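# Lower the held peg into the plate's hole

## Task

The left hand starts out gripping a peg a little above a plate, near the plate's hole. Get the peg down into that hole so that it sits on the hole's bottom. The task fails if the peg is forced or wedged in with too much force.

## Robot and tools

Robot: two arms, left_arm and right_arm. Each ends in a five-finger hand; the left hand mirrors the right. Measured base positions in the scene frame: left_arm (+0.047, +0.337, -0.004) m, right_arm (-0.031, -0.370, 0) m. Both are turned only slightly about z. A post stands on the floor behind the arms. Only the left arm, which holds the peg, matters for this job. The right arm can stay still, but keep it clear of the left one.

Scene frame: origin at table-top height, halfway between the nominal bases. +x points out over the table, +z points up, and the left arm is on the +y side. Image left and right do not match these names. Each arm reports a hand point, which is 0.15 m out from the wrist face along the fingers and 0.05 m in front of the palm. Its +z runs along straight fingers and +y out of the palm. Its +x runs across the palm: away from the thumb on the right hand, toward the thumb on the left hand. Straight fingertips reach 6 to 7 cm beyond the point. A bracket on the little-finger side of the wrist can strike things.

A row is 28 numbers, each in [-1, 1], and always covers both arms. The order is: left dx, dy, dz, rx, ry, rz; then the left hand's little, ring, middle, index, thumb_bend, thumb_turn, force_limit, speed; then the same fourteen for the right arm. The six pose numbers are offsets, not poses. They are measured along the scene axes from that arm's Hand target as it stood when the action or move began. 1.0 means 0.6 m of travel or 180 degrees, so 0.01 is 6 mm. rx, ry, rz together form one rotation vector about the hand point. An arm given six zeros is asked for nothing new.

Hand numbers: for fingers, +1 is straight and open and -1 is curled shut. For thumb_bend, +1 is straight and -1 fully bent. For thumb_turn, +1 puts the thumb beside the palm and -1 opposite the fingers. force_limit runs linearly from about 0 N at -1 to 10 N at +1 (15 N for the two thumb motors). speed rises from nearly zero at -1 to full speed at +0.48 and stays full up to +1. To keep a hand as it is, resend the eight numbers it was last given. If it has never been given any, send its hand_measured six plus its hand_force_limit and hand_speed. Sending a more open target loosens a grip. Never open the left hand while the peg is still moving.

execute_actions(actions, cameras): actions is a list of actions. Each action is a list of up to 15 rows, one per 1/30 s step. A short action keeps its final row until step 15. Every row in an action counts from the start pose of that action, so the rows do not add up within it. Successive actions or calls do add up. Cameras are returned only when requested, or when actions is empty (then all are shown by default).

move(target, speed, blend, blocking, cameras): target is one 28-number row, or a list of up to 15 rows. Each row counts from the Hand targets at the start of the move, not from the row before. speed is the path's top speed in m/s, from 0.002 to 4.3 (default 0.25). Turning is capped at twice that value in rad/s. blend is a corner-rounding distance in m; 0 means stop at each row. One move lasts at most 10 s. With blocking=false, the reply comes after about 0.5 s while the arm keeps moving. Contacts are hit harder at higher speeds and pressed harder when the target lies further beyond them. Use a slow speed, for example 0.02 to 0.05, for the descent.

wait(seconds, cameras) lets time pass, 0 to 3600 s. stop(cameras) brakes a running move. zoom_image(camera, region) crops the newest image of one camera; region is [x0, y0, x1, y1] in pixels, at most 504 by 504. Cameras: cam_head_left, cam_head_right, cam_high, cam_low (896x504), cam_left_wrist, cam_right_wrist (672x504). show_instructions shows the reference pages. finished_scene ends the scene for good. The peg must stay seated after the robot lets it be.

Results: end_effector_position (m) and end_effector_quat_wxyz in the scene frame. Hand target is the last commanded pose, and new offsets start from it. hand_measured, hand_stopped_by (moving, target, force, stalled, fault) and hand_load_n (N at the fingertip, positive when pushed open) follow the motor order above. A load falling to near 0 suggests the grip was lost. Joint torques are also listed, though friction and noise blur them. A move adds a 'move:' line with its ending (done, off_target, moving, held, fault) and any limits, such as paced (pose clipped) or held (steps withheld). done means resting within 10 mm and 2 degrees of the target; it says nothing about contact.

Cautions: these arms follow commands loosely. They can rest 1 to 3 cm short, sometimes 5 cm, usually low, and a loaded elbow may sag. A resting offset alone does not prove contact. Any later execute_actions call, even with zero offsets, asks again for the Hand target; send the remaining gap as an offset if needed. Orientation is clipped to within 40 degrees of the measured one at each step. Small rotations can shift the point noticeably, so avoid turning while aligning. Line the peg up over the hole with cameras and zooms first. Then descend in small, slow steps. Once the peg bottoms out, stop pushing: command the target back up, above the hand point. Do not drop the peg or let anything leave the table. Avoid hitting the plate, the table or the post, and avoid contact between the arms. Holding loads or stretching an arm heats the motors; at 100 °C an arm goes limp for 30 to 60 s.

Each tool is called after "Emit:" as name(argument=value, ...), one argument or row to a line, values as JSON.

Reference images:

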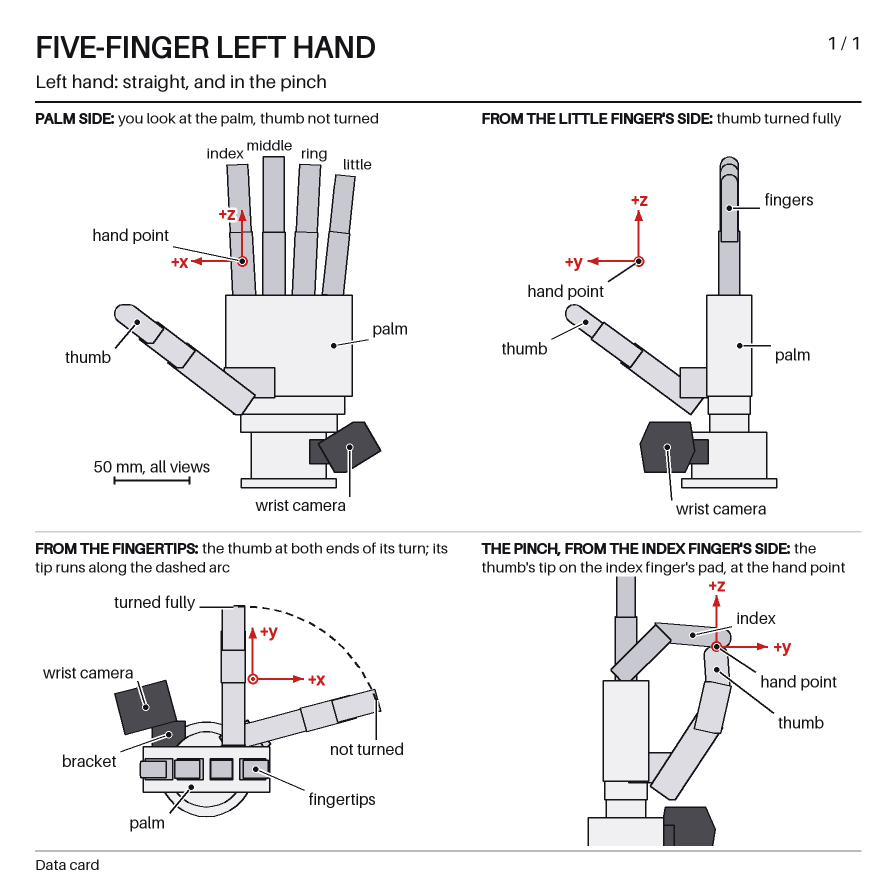

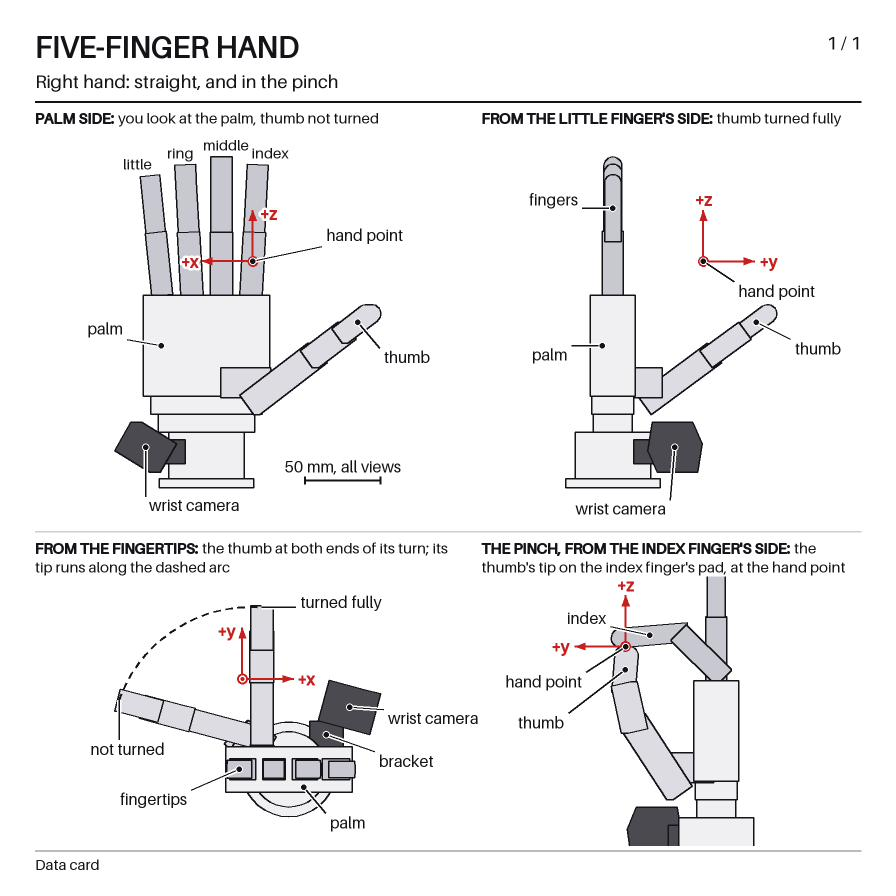

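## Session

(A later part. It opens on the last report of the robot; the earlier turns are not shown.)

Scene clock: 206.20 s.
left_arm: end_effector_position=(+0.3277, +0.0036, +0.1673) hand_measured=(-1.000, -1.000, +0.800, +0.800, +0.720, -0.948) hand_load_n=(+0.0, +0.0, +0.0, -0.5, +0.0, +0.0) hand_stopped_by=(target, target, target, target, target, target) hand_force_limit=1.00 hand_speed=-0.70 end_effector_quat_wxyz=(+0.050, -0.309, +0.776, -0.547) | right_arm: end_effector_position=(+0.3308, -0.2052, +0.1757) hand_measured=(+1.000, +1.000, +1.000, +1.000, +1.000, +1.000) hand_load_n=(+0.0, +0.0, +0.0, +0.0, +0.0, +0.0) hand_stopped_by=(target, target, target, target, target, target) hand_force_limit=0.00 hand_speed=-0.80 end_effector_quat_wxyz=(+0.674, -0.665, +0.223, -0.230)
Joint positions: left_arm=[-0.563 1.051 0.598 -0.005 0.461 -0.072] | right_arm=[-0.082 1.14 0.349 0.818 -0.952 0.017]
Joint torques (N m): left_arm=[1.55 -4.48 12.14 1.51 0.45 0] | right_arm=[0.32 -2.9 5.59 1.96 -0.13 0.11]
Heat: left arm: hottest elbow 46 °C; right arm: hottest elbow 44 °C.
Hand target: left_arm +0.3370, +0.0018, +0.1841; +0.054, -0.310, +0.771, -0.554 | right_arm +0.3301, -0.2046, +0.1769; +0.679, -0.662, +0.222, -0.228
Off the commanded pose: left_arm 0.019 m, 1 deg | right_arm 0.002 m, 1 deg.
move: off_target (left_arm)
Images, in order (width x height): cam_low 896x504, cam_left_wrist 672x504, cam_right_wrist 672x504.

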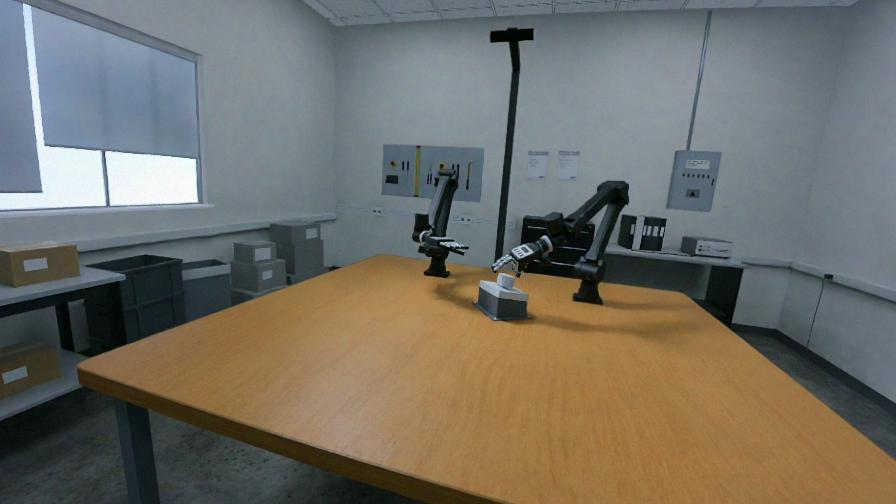

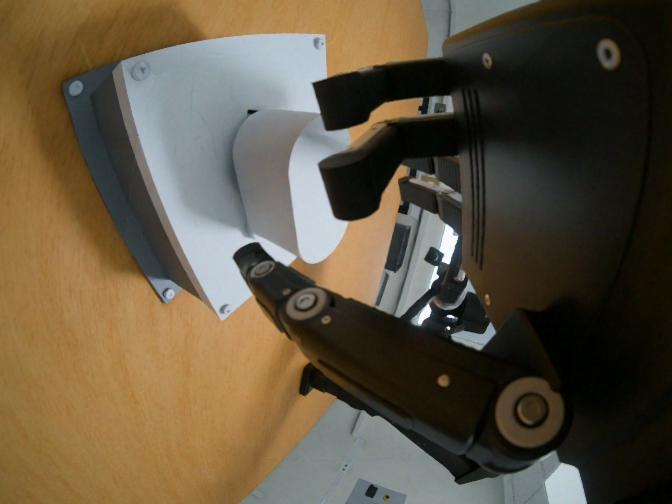

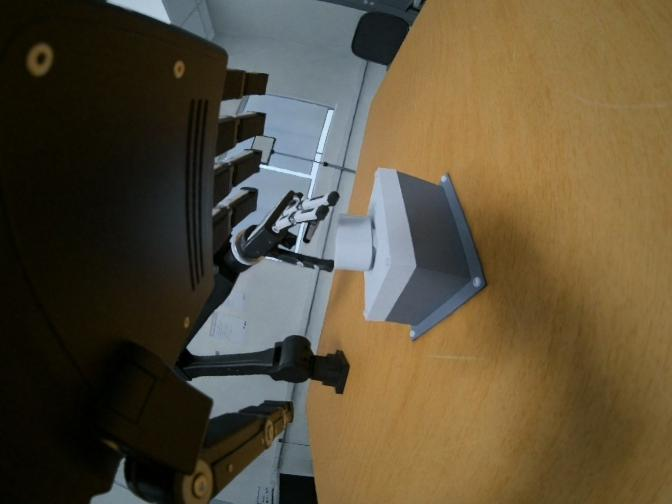

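Emit:
move(
  target=[
    [0,0.003,0.055,0,0,0,-1,-1,0.8,0.8,0.72,-0.948,1.0,-0.7,0,0,0,0,0,0,1,1,1,1,1,1,0,-0.8],
    [0,0.003,0.055,0,0,0,1,1,0,0,1,1,0,-0.3,0,0,0,0,0,0,1,1,1,1,1,1,0,-0.8],
  ],
  speed=0.08,
  cameras=["cam_left_wrist","cam_right_wrist","cam_low"],
)

Emit:
zoom_image(
  camera="cam_left_wrist",
  region=[180, 60, 400, 300],
)

Emit:
zoom_image(
  camera="cam_low",
  region=[470, 235, 540, 325],
)

Scene clock: 211.27 s.
left_arm: end_effector_position=(+0.3259, +0.0064, +0.1963) hand_measured=(+1.000, +1.000, +0.000, +0.000, +1.000, +1.000) hand_load_n=(+0.0, +0.0, -0.5, +0.0, +0.0, -0.5) hand_stopped_by=(target, target, target, target, target, target) hand_force_limit=0.00 hand_speed=-0.30 end_effector_quat_wxyz=(+0.048, -0.311, +0.777, -0.545) | right_arm: end_effector_position=(+0.3308, -0.2052, +0.1757) hand_measured=(+1.000, +1.000, +1.000, +1.000, +1.000, +1.000) hand_load_n=(+0.0, -0.5, +0.0, -0.5, +0.0, +0.0) hand_stopped_by=(target, target, target, target, target, target) hand_force_limit=0.00 hand_speed=-0.80 end_effector_quat_wxyz=(+0.674, -0.665, +0.223, -0.230)
Joint positions: left_arm=[-0.558 1.002 0.653 -0.116 0.466 -0.072] | right_arm=[-0.082 1.14 0.349 0.818 -0.952 0.017]
Joint torques (N m): left_arm=[1.61 -3.96 13.44 1.46 0.47 0.02] | right_arm=[0.38 -2.84 5.59 1.96 -0.14 0.11]
Heat: left arm: hottest elbow 47 °C; right arm: hottest elbow 44 °C.
Hand target: left_arm +0.3370, +0.0035, +0.2171; +0.054, -0.310, +0.771, -0.554 | right_arm +0.3301, -0.2046, +0.1769; +0.679, -0.662, +0.222, -0.228
Off the commanded pose: left_arm 0.024 m, 1 deg | right_arm 0.002 m, 1 deg.
move: off_target (left_arm); target 2's new numbers were sent with left_arm's hand 0.024 m and 1 deg from that target
Images, in order (width x height): cam_low 896x504, cam_left_wrist 672x504, cam_right_wrist 672x504.

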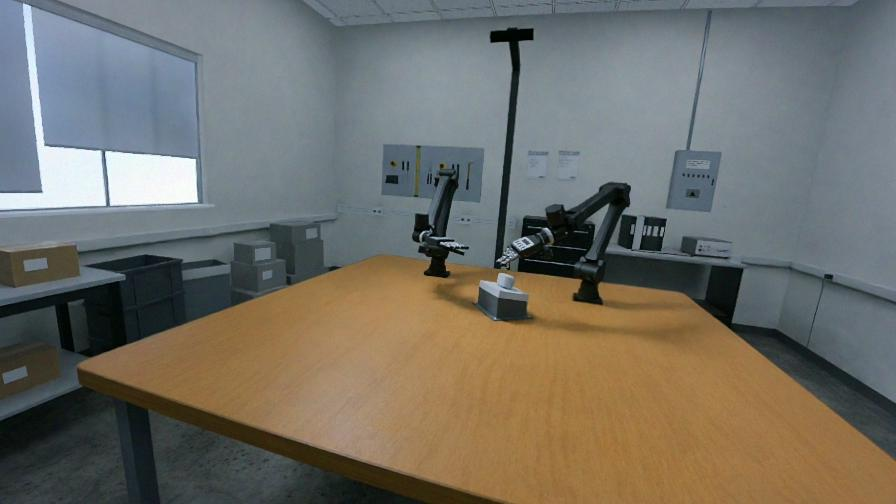

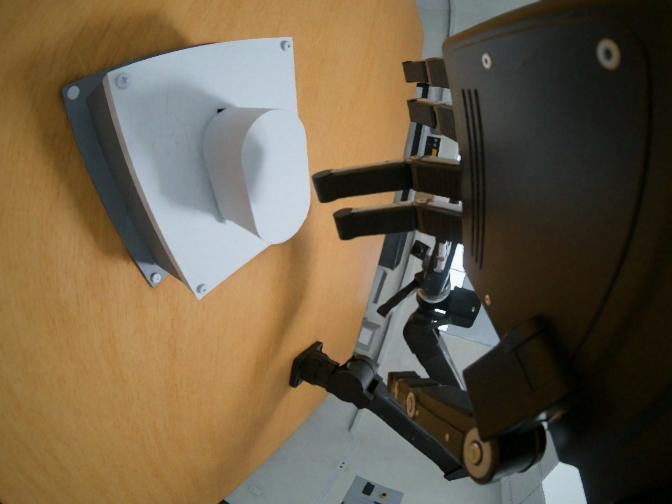

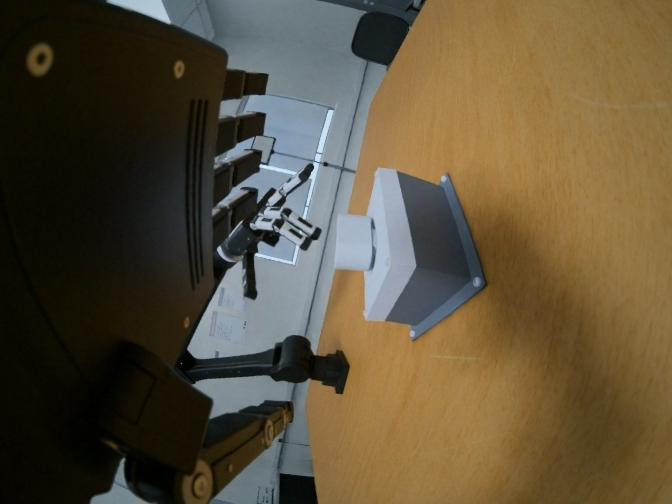

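Scaled by 2.100 from the camera's image (finer frame: 960x720).

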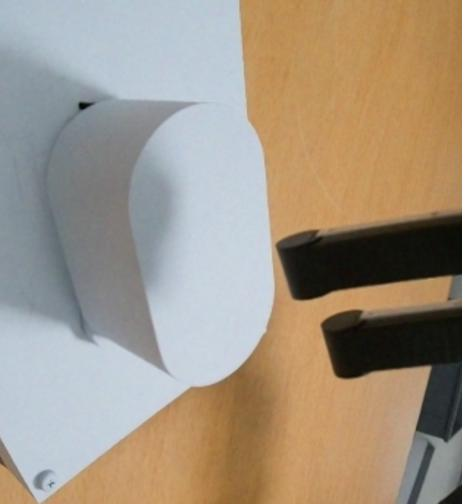

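Scaled by 5.600 from the camera's image (finer frame: 1280x720).

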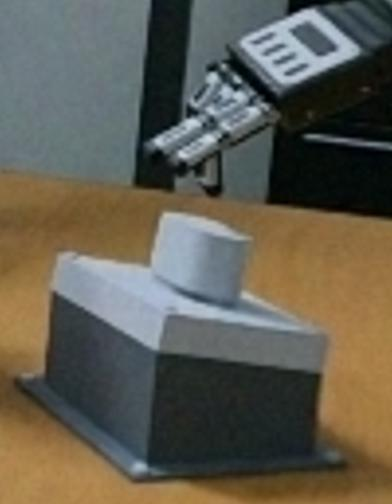

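Emit:
move(
  target=[-0.015,0.0025,-0.055,0,0,0,1,1,0,0,1,1,0,-0.3,0,0,0,0,0,0,1,1,1,1,1,1,0,-0.8],
  speed=0.04,
  cameras=["cam_left_wrist","cam_right_wrist","cam_low"],
)

Emit:
zoom_image(
  camera="cam_right_wrist",
  region=[290, 190, 410, 290],
)

Emit:
zoom_image(
  camera="cam_low",
  region=[470, 235, 540, 325],
)

Scene clock: 213.33 s.
left_arm: end_effector_position=(+0.3270, +0.0060, +0.1894) hand_measured=(+1.000, +1.000, +0.000, +0.000, +1.000, +1.000) hand_load_n=(+0.0, +0.0, +0.0, +0.0, +0.0, -0.5) hand_stopped_by=(target, target, target, target, target, target) hand_force_limit=0.00 hand_speed=-0.30 end_effector_quat_wxyz=(+0.054, -0.306, +0.773, -0.553) | right_arm: end_effector_position=(+0.3308, -0.2052, +0.1757) hand_measured=(+1.000, +1.000, +1.000, +1.000, +1.000, +1.000) hand_load_n=(+0.0, +0.0, +0.0, +0.0, +0.5, -0.5) hand_stopped_by=(target, target, target, target, target, target) hand_force_limit=0.00 hand_speed=-0.80 end_effector_quat_wxyz=(+0.674, -0.665, +0.223, -0.230)
Joint positions: left_arm=[-0.558 1.007 0.625 -0.06 0.464 -0.072] | right_arm=[-0.082 1.14 0.349 0.818 -0.952 0.017]
Joint torques (N m): left_arm=[0.56 -3.19 8.46 3.48 0.05 -0.04] | right_arm=[0.38 -2.84 5.59 1.95 -0.14 0.11]
Heat: left arm: hottest elbow 47 °C; right arm: hottest elbow 44 °C.
Hand target: left_arm +0.3279, +0.0050, +0.1841; +0.054, -0.310, +0.771, -0.554 | right_arm +0.3301, -0.2046, +0.1769; +0.679, -0.662, +0.222, -0.228
Off the commanded pose: left_arm 0.005 m, 1 deg | right_arm 0.002 m, 1 deg.
move: done
Images, in order (width x height): cam_low 896x504, cam_left_wrist 672x504, cam_right_wrist 672x504.

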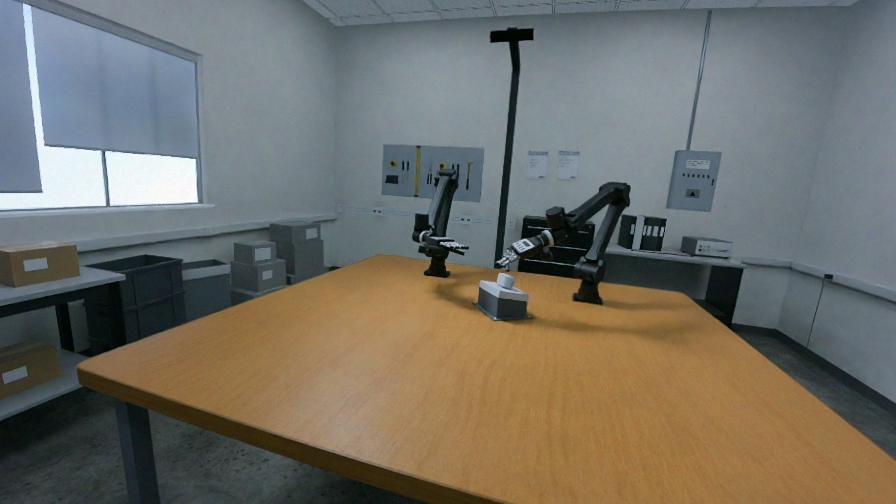

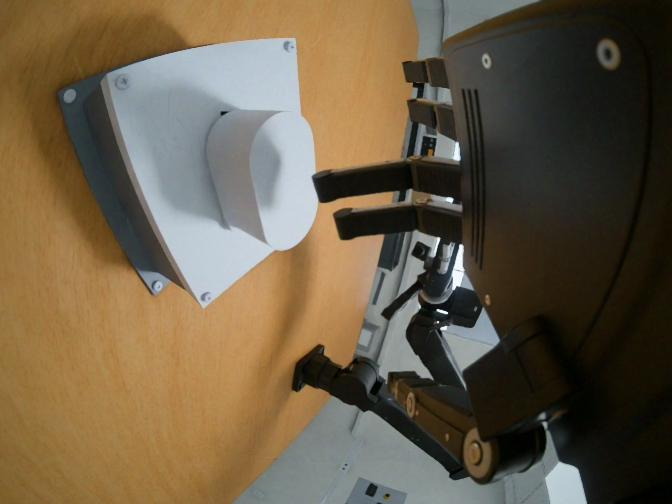

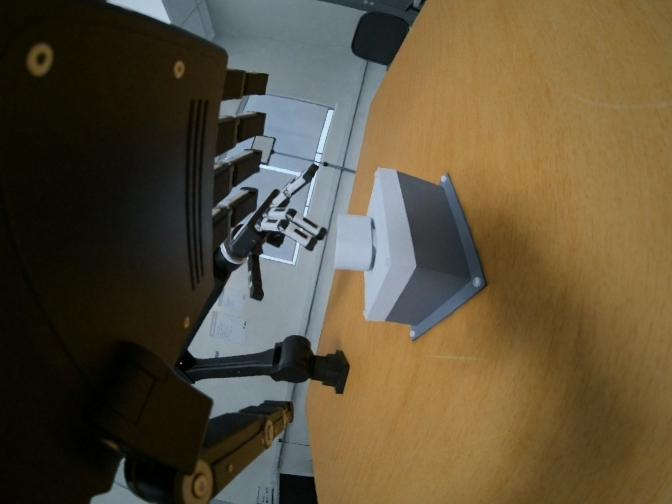

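Scaled by 4.200 from the camera's image (finer frame: 960x720).

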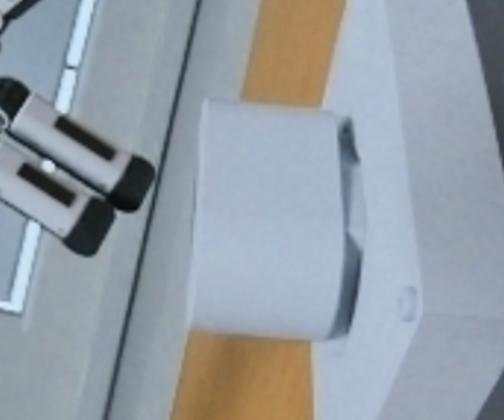

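Scaled by 5.600 from the camera's image (finer frame: 1280x720).

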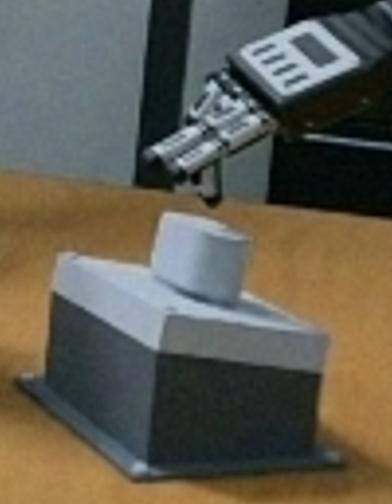

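Emit:
move(
  target=[-0.012,-0.002,-0.015,0,0,0,1,1,0,0,1,1,0,-0.3,0,0,0,0,0,0,1,1,1,1,1,1,0,-0.8],
  speed=0.03,
  cameras=["cam_left_wrist","cam_right_wrist","cam_low"],
)

Emit:
zoom_image(
  camera="cam_right_wrist",
  region=[290, 190, 410, 290],
)

Emit:
zoom_image(
  camera="cam_low",
  region=[470, 235, 540, 325],
)

Scene clock: 214.67 s.
left_arm: end_effector_position=(+0.3237, +0.0075, +0.1786) hand_measured=(+1.000, +1.000, +0.000, +0.000, +1.000, +1.000) hand_load_n=(+0.0, +0.0, +0.0, +0.0, +0.0, -0.5) hand_stopped_by=(target, target, target, target, target, target) hand_force_limit=0.00 hand_speed=-0.30 end_effector_quat_wxyz=(+0.056, -0.310, +0.773, -0.551) | right_arm: end_effector_position=(+0.3308, -0.2052, +0.1757) hand_measured=(+1.000, +1.000, +1.000, +1.000, +1.000, +1.000) hand_load_n=(+0.0, +0.0, -0.5, -0.5, +0.0, +0.0) hand_stopped_by=(target, target, target, target, target, target) hand_force_limit=0.00 hand_speed=-0.80 end_effector_quat_wxyz=(+0.674, -0.665, +0.223, -0.230)
Joint positions: left_arm=[-0.565 1.007 0.596 -0.032 0.449 -0.076] | right_arm=[-0.082 1.14 0.349 0.818 -0.952 0.017]
Joint torques (N m): left_arm=[-0.26 -3.43 8.28 3.51 0.04 -0.08] | right_arm=[0.32 -2.9 5.59 1.95 -0.14 0.11]
Heat: left arm: hottest elbow 47 °C; right arm: hottest elbow 44 °C.
Hand target: left_arm +0.3208, +0.0040, +0.1750; +0.054, -0.310, +0.771, -0.554 | right_arm +0.3301, -0.2046, +0.1769; +0.679, -0.662, +0.222, -0.228
Off the commanded pose: left_arm 0.006 m, 1 deg | right_arm 0.002 m, 1 deg.
move: done
Images, in order (width x height): cam_low 896x504, cam_left_wrist 672x504, cam_right_wrist 672x504.

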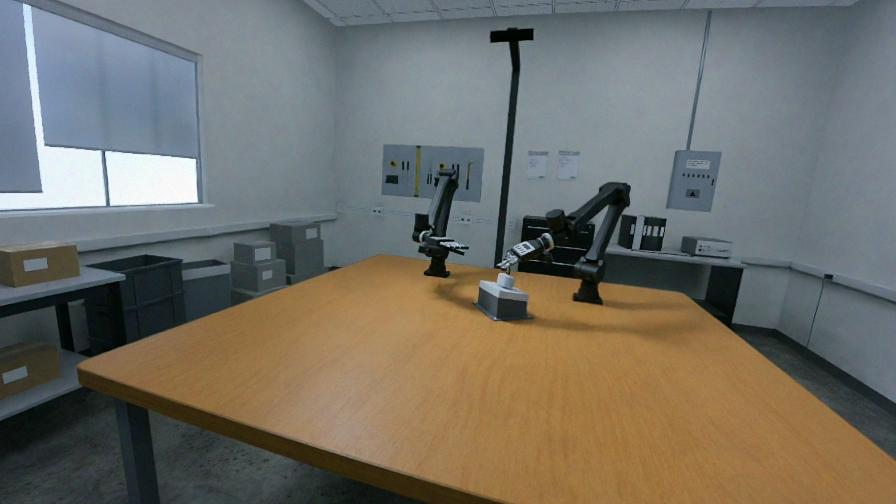

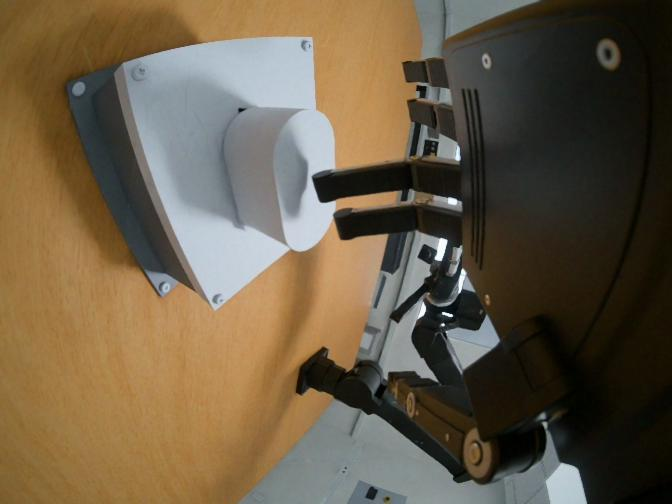

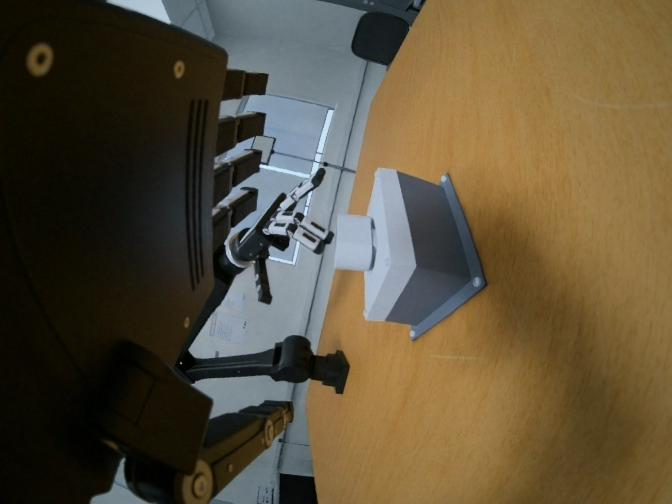

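Scaled by 4.200 from the camera's image (finer frame: 960x720).

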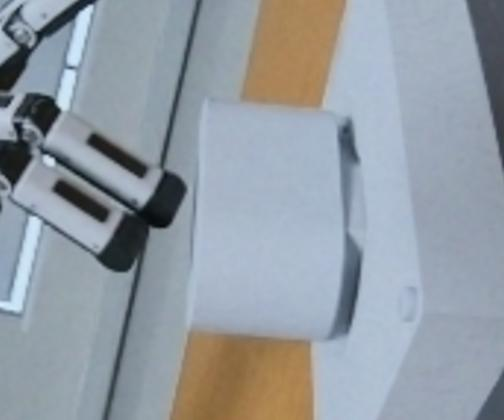

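Scaled by 5.600 from the camera's image (finer frame: 1280x720).

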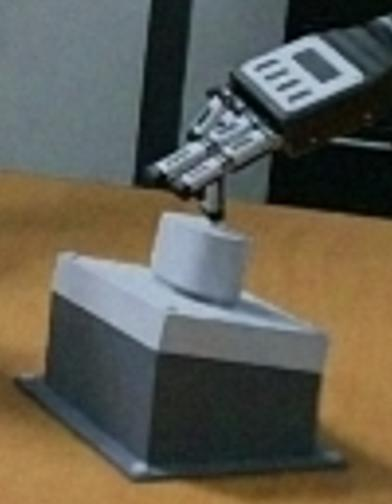

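Emit:
move(
  target=[0.0008,-0.004,-0.006,0,0,0,1,1,0,0,1,1,0,-0.3,0,0,0,0,0,0,1,1,1,1,1,1,0,-0.8],
  speed=0.02,
)

Emit:
move(
  target=[0.0004,-0.0004,-0.0035,0,0,0,1,1,0,0,1,1,0,-0.3,0,0,0,0,0,0,1,1,1,1,1,1,0,-0.8],
  speed=0.02,
  cameras=["cam_left_wrist","cam_right_wrist","cam_low"],
)

Emit:
zoom_image(
  camera="cam_right_wrist",
  region=[290, 190, 410, 290],
)

Emit:
zoom_image(
  camera="cam_low",
  region=[470, 235, 540, 325],
)

Scene clock: 215.63 s.
left_arm: end_effector_position=(+0.3249, +0.0046, +0.1791) hand_measured=(+1.000, +1.000, +0.000, +0.000, +1.000, +1.000) hand_load_n=(+0.0, -0.5, +0.0, +0.0, +0.0, -0.5) hand_stopped_by=(target, target, target, target, target, target) hand_force_limit=0.00 hand_speed=-0.30 end_effector_quat_wxyz=(+0.059, -0.308, +0.771, -0.554) | right_arm: end_effector_position=(+0.3308, -0.2052, +0.1757) hand_measured=(+1.000, +1.000, +1.000, +1.000, +1.000, +1.000) hand_load_n=(+0.0, -0.5, -0.5, +0.0, +0.0, +0.0) hand_stopped_by=(target, target, target, target, target, target) hand_force_limit=0.00 hand_speed=-0.80 end_effector_quat_wxyz=(+0.674, -0.665, +0.223, -0.230)
Joint positions: left_arm=[-0.57 1.013 0.596 -0.016 0.444 -0.079] | right_arm=[-0.082 1.14 0.349 0.818 -0.952 0.017]
Joint torques (N m): left_arm=[-0.21 -3.19 7.97 3.54 0.03 -0.06] | right_arm=[0.32 -2.84 5.59 1.95 -0.14 0.12]
Heat: left arm: hottest elbow 47 °C; right arm: hottest elbow 44 °C.
Hand target: left_arm +0.3213, +0.0015, +0.1714; +0.054, -0.310, +0.771, -0.554 | right_arm +0.3301, -0.2046, +0.1769; +0.679, -0.662, +0.222, -0.228
Off the commanded pose: left_arm 0.009 m, 1 deg | right_arm 0.002 m, 1 deg.
move: done

Scene clock: 216.17 s.
left_arm: end_effector_position=(+0.3244, +0.0047, +0.1756) hand_measured=(+1.000, +1.000, +0.000, +0.000, +1.000, +1.000) hand_load_n=(+0.0, +0.0, +0.0, +0.0, +0.0, -0.5) hand_stopped_by=(target, target, target, target, target, target) hand_force_limit=0.00 hand_speed=-0.30 end_effector_quat_wxyz=(+0.058, -0.308, +0.771, -0.554) | right_arm: end_effector_position=(+0.3308, -0.2052, +0.1757) hand_measured=(+1.000, +1.000, +1.000, +1.000, +1.000, +1.000) hand_load_n=(+0.0, +0.0, +0.5, -0.5, +0.0, +0.0) hand_stopped_by=(target, target, target, target, target, target) hand_force_limit=0.00 hand_speed=-0.80 end_effector_quat_wxyz=(+0.674, -0.665, +0.223, -0.230)
Joint positions: left_arm=[-0.571 1.017 0.59 -0.007 0.444 -0.08] | right_arm=[-0.082 1.14 0.349 0.818 -0.952 0.017]
Joint torques (N m): left_arm=[-0.26 -3.02 8.2 3.51 0.04 -0.06] | right_arm=[0.32 -2.84 5.59 1.95 -0.14 0.11]
Heat: left arm: hottest elbow 46 °C; right arm: hottest elbow 44 °C.
Hand target: left_arm +0.3214, +0.0012, +0.1693; +0.053, -0.310, +0.771, -0.554 | right_arm +0.3301, -0.2046, +0.1769; +0.679, -0.662, +0.222, -0.228
Off the commanded pose: left_arm 0.008 m, 1 deg | right_arm 0.002 m, 1 deg.
move: done
Images, in order (width x height): cam_low 896x504, cam_left_wrist 672x504, cam_right_wrist 672x504.

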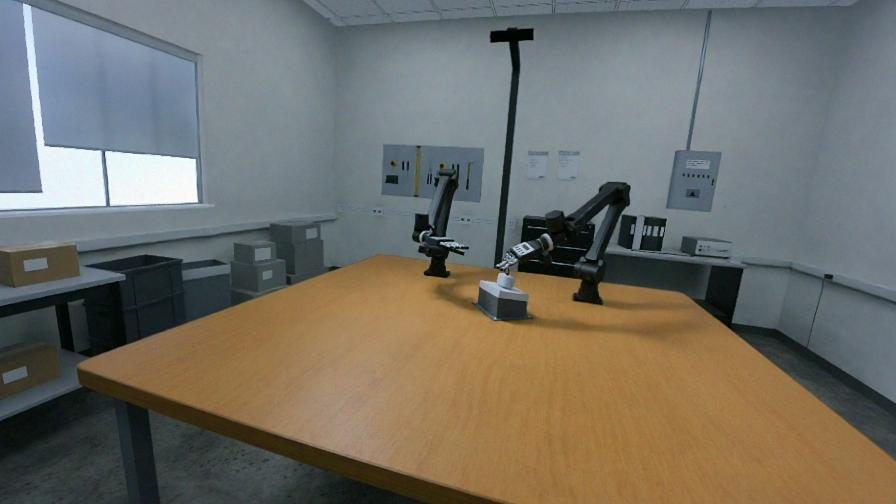

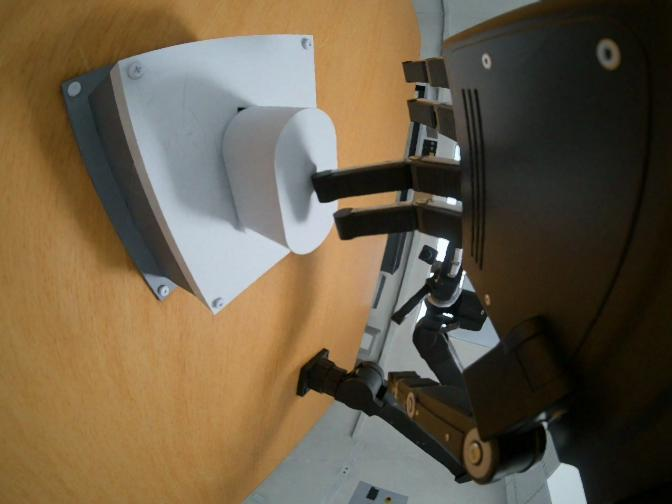

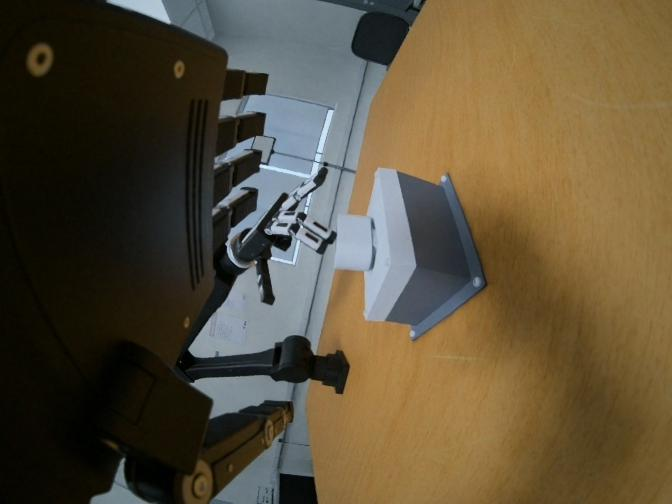

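Scaled by 4.200 from the camera's image (finer frame: 960x720).

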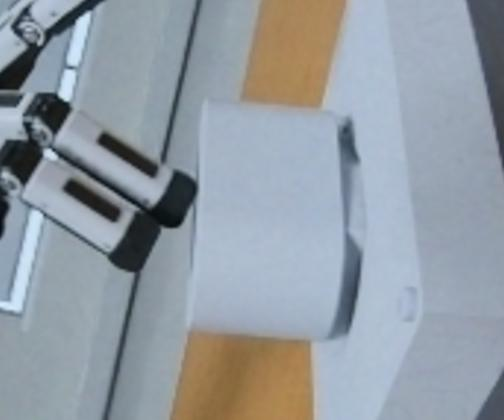

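Scaled by 5.600 from the camera's image (finer frame: 1280x720).

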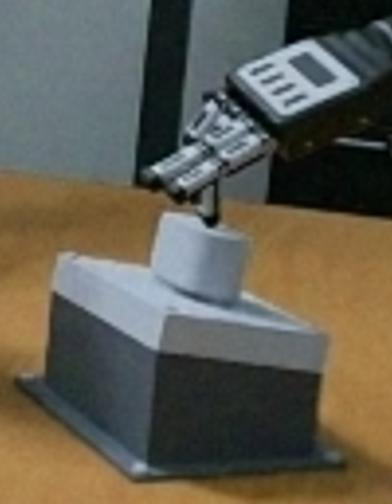

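Emit:
move(
  target=[0.0006,-0.0006,-0.005,0,0,0,1,1,0,0,1,1,0,-0.3,0,0,0,0,0,0,1,1,1,1,1,1,0,-0.8],
  speed=0.02,
)

Emit:
move(
  target=[0.0006,-0.0006,-0.005,0,0,0,1,1,0,0,1,1,0,-0.3,0,0,0,0,0,0,1,1,1,1,1,1,0,-0.8],
  speed=0.02,
  cameras=["cam_left_wrist","cam_right_wrist","cam_low"],
)

Emit:
zoom_image(
  camera="cam_right_wrist",
  region=[325, 200, 415, 290],
)

Emit:
zoom_image(
  camera="cam_low",
  region=[470, 235, 540, 325],
)

Scene clock: 216.97 s.
left_arm: end_effector_position=(+0.3261, +0.0036, +0.1755) hand_measured=(+1.000, +1.000, +0.000, +0.000, +1.000, +1.000) hand_load_n=(+0.0, -0.5, +0.5, +0.0, +0.0, -0.5) hand_stopped_by=(target, target, target, target, target, target) hand_force_limit=0.00 hand_speed=-0.30 end_effector_quat_wxyz=(+0.059, -0.307, +0.770, -0.556) | right_arm: end_effector_position=(+0.3308, -0.2052, +0.1757) hand_measured=(+1.000, +1.000, +1.000, +1.000, +1.000, +1.000) hand_load_n=(+0.0, +0.0, +0.0, +0.0, +0.0, -0.5) hand_stopped_by=(target, target, target, target, target, target) hand_force_limit=0.00 hand_speed=-0.80 end_effector_quat_wxyz=(+0.674, -0.665, +0.223, -0.230)
Joint positions: left_arm=[-0.571 1.023 0.59 0.004 0.443 -0.08] | right_arm=[-0.082 1.14 0.349 0.818 -0.952 0.017]
Joint torques (N m): left_arm=[-0.21 -3.08 7.75 3.51 0.03 -0.05] | right_arm=[0.32 -2.84 5.59 1.95 -0.14 0.11]
Heat: left arm: hottest elbow 46 °C; right arm: hottest elbow 44 °C.
Hand target: left_arm +0.3219, +0.0009, +0.1663; +0.054, -0.310, +0.771, -0.554 | right_arm +0.3301, -0.2046, +0.1769; +0.679, -0.662, +0.222, -0.228
Off the commanded pose: left_arm 0.011 m, 1 deg | right_arm 0.002 m, 1 deg.
move: off_target (left_arm)

Scene clock: 217.50 s.
left_arm: end_effector_position=(+0.3267, +0.0029, +0.1746) hand_measured=(+1.000, +1.000, +0.000, +0.000, +1.000, +1.000) hand_load_n=(+0.0, +0.0, +0.0, +0.0, +0.0, -0.5) hand_stopped_by=(target, target, target, target, target, target) hand_force_limit=0.00 hand_speed=-0.30 end_effector_quat_wxyz=(+0.060, -0.306, +0.769, -0.558) | right_arm: end_effector_position=(+0.3308, -0.2052, +0.1757) hand_measured=(+1.000, +1.000, +1.000, +1.000, +1.000, +1.000) hand_load_n=(+0.0, +0.0, +0.0, +0.0, +0.0, +0.0) hand_stopped_by=(target, target, target, target, target, target) hand_force_limit=0.00 hand_speed=-0.80 end_effector_quat_wxyz=(+0.674, -0.665, +0.223, -0.230)
Joint positions: left_arm=[-0.571 1.026 0.585 0.021 0.443 -0.081] | right_arm=[-0.082 1.14 0.349 0.818 -0.952 0.017]
Joint torques (N m): left_arm=[-0.26 -2.96 7.75 3.28 0.02 -0.05] | right_arm=[0.38 -2.96 5.6 1.95 -0.14 0.12]
Heat: left arm: hottest elbow 46 °C; right arm: hottest elbow 44 °C.
Hand target: left_arm +0.3222, +0.0005, +0.1632; +0.054, -0.310, +0.771, -0.554 | right_arm +0.3301, -0.2046, +0.1769; +0.679, -0.662, +0.222, -0.228
Off the commanded pose: left_arm 0.012 m, 1 deg | right_arm 0.002 m, 1 deg.
move: off_target (left_arm)
Images, in order (width x height): cam_low 896x504, cam_left_wrist 672x504, cam_right_wrist 672x504.

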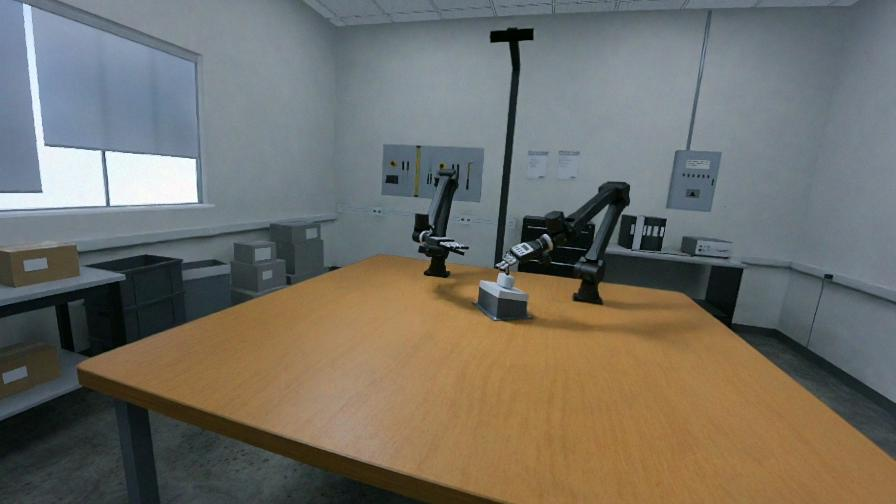

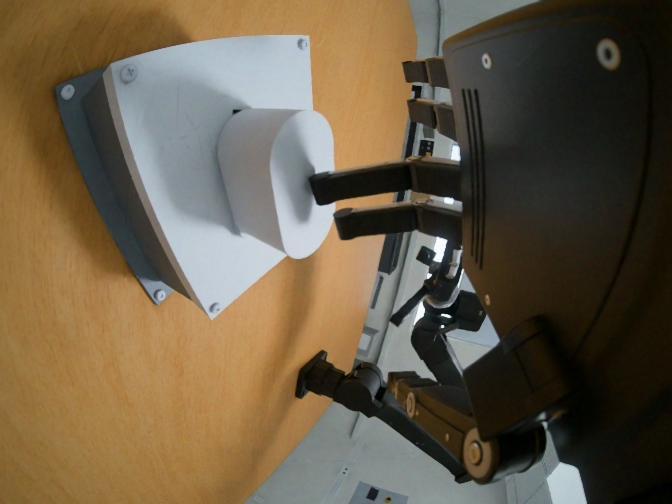

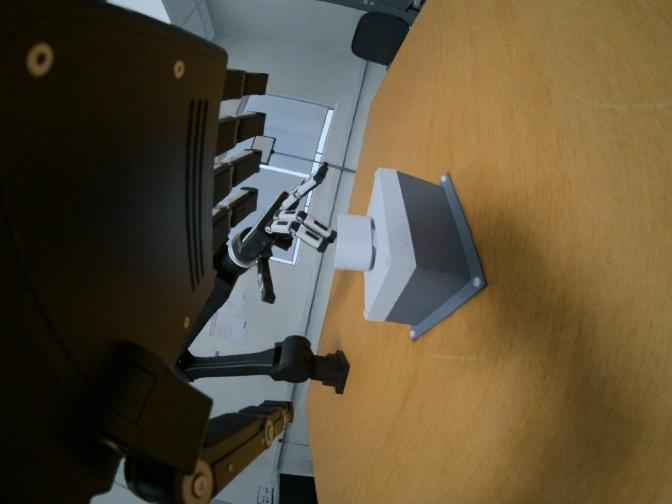

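Scaled by 5.600 from the camera's image (finer frame: 960x720).

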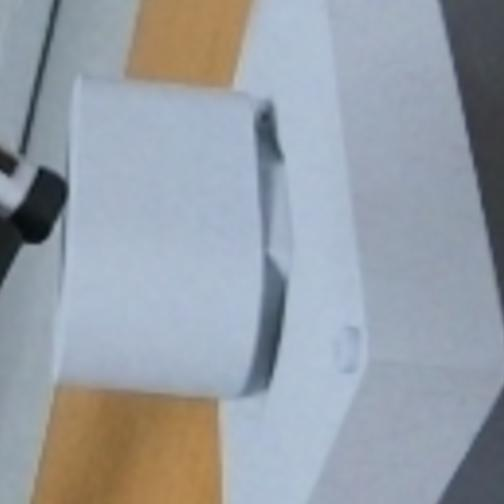

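Scaled by 5.600 from the camera's image (finer frame: 1280x720).

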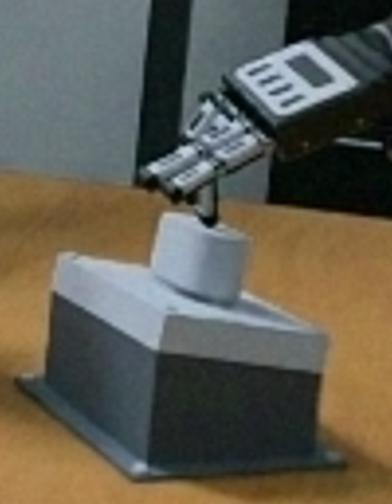

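Emit:
move(
  target=[0.0006,-0.0006,-0.006,0,0,0,1,1,0,0,1,1,0,-0.3,0,0,0,0,0,0,1,1,1,1,1,1,0,-0.8],
  speed=0.02,
  cameras=["cam_right_wrist"],
)

Emit:
zoom_image(
  camera="cam_right_wrist",
  region=[325, 200, 415, 290],
)

Scene clock: 218.37 s.
left_arm: end_effector_position=(+0.3281, +0.0019, +0.1739) hand_measured=(+1.000, +1.000, +0.000, +0.000, +1.000, +1.000) hand_load_n=(+0.0, +0.0, +0.0, +0.0, +0.0, -0.5) hand_stopped_by=(target, target, target, target, target, target) hand_force_limit=0.00 hand_speed=-0.30 end_effector_quat_wxyz=(+0.062, -0.305, +0.767, -0.561) | right_arm: end_effector_position=(+0.3308, -0.2052, +0.1757) hand_measured=(+1.000, +1.000, +1.000, +1.000, +1.000, +1.000) hand_load_n=(+0.0, +0.0, +0.0, -0.5, +0.0, -0.5) hand_stopped_by=(target, target, target, target, target, target) hand_force_limit=0.00 hand_speed=-0.80 end_effector_quat_wxyz=(+0.674, -0.665, +0.223, -0.230)
Joint positions: left_arm=[-0.571 1.032 0.581 0.037 0.443 -0.082] | right_arm=[-0.082 1.14 0.349 0.818 -0.952 0.017]
Joint torques (N m): left_arm=[-0.21 -2.84 7.5 3.14 0 -0.04] | right_arm=[0.38 -2.9 5.59 1.96 -0.14 0.11]
Heat: left arm: hottest elbow 46 °C; right arm: hottest elbow 44 °C.
Hand target: left_arm +0.3226, +0.0002, +0.1597; +0.054, -0.310, +0.771, -0.554 | right_arm +0.3301, -0.2046, +0.1769; +0.679, -0.662, +0.222, -0.228
Off the commanded pose: left_arm 0.015 m, 1 deg | right_arm 0.002 m, 1 deg.
move: off_target (left_arm)

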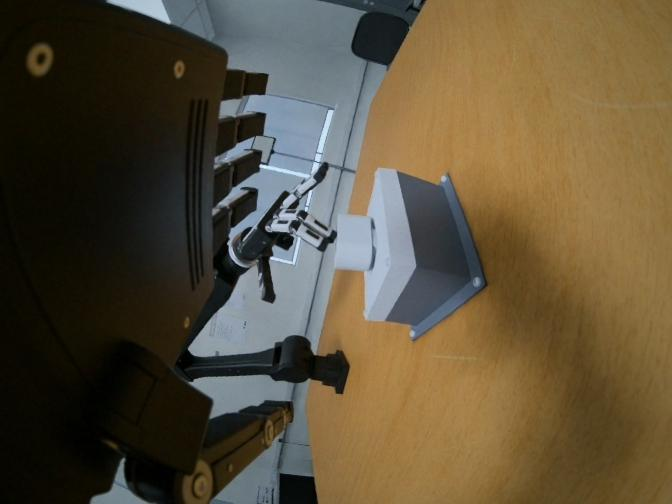

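Scaled by 5.600 from the camera's image (finer frame: 960x720).

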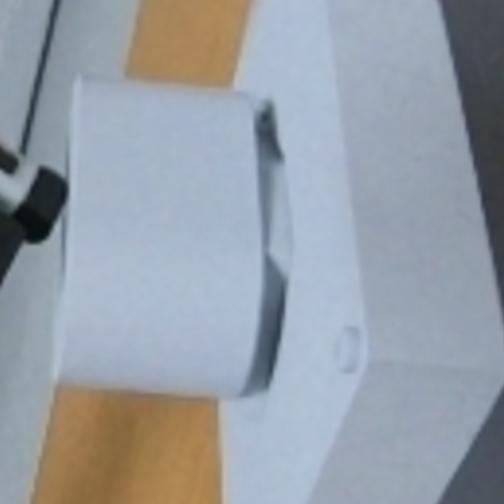

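Emit:
move(
  target=[-0.005,0.01,0.11,0,0,0,1,1,0,0,1,1,0,-0.3,0,0,0,0,0,0,1,1,1,1,1,1,0,-0.8],
  speed=0.08,
  cameras=["cam_left_wrist","cam_right_wrist","cam_low"],
)

Emit:
zoom_image(
  camera="cam_right_wrist",
  region=[325, 200, 415, 290],
)

Emit:
zoom_image(
  camera="cam_left_wrist",
  region=[180, 60, 400, 300],
)

Emit:
zoom_image(
  camera="cam_low",
  region=[490, 262, 530, 298],
)

Scene clock: 220.17 s.
left_arm: end_effector_position=(+0.3129, +0.0123, +0.2040) hand_measured=(+1.000, +1.000, +0.000, +0.000, +1.000, +1.000) hand_load_n=(+0.0, +0.0, +0.5, +0.0, +0.0, -0.5) hand_stopped_by=(target, target, target, target, target, target) hand_force_limit=0.00 hand_speed=-0.30 end_effector_quat_wxyz=(+0.051, -0.315, +0.776, -0.545) | right_arm: end_effector_position=(+0.3308, -0.2052, +0.1757) hand_measured=(+1.000, +1.000, +1.000, +1.000, +1.000, +1.000) hand_load_n=(+0.0, +0.0, +0.0, +0.0, +0.0, +0.0) hand_stopped_by=(target, target, target, target, target, target) hand_force_limit=0.00 hand_speed=-0.80 end_effector_quat_wxyz=(+0.674, -0.665, +0.223, -0.230)
Joint positions: left_arm=[-0.571 0.941 0.64 -0.159 0.444 -0.082] | right_arm=[-0.082 1.14 0.349 0.818 -0.952 0.017]
Joint torques (N m): left_arm=[0.62 -3.31 13.67 1.5 0.45 0] | right_arm=[0.32 -2.84 5.59 1.95 -0.14 0.11]
Heat: left arm: hottest elbow 46 °C; right arm: hottest elbow 44 °C.
Hand target: left_arm +0.3196, +0.0062, +0.2258; +0.054, -0.310, +0.770, -0.554 | right_arm +0.3301, -0.2046, +0.1769; +0.679, -0.662, +0.222, -0.228
Off the commanded pose: left_arm 0.023 m, 1 deg | right_arm 0.002 m, 1 deg.
move: off_target (left_arm)
Images, in order (width x height): cam_low 896x504, cam_left_wrist 672x504, cam_right_wrist 672x504.

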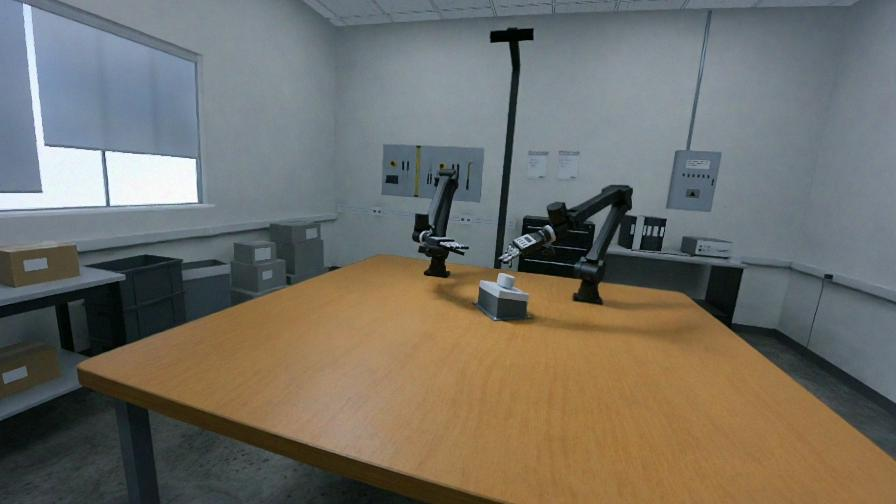

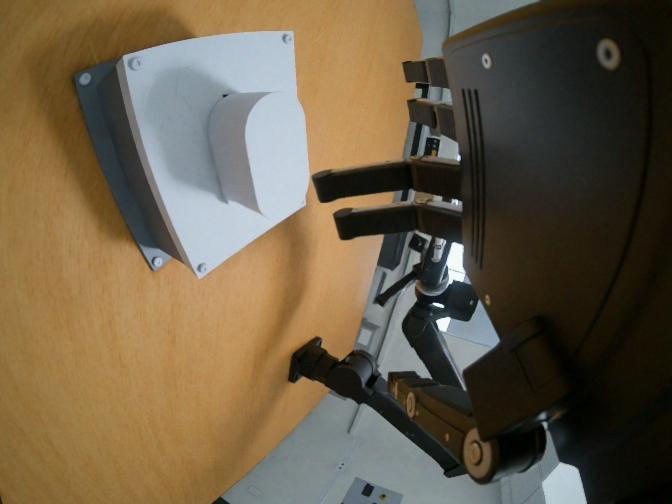

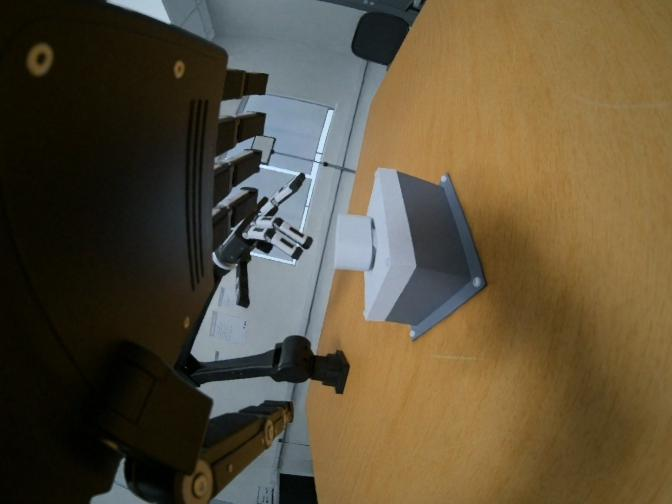

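Scaled by 5.600 from the camera's image (finer frame: 960x720).

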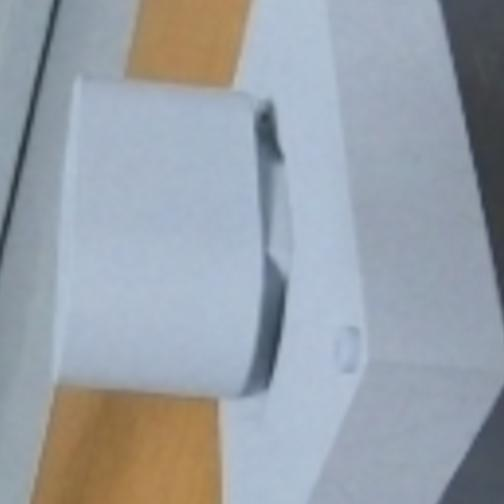

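Scaled by 2.100 from the camera's image (finer frame: 960x720).

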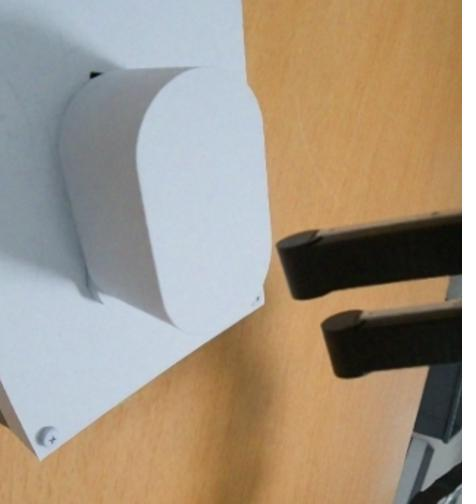

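Scaled by 12.600 from the camera's image (finer frame: 1280x720).

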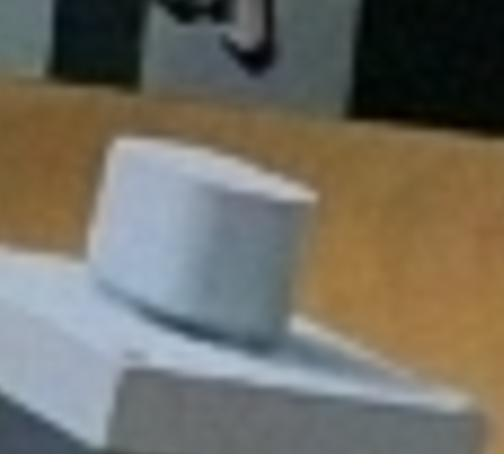

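Emit:
finished_scene(
)

The scene is finished: the task was done.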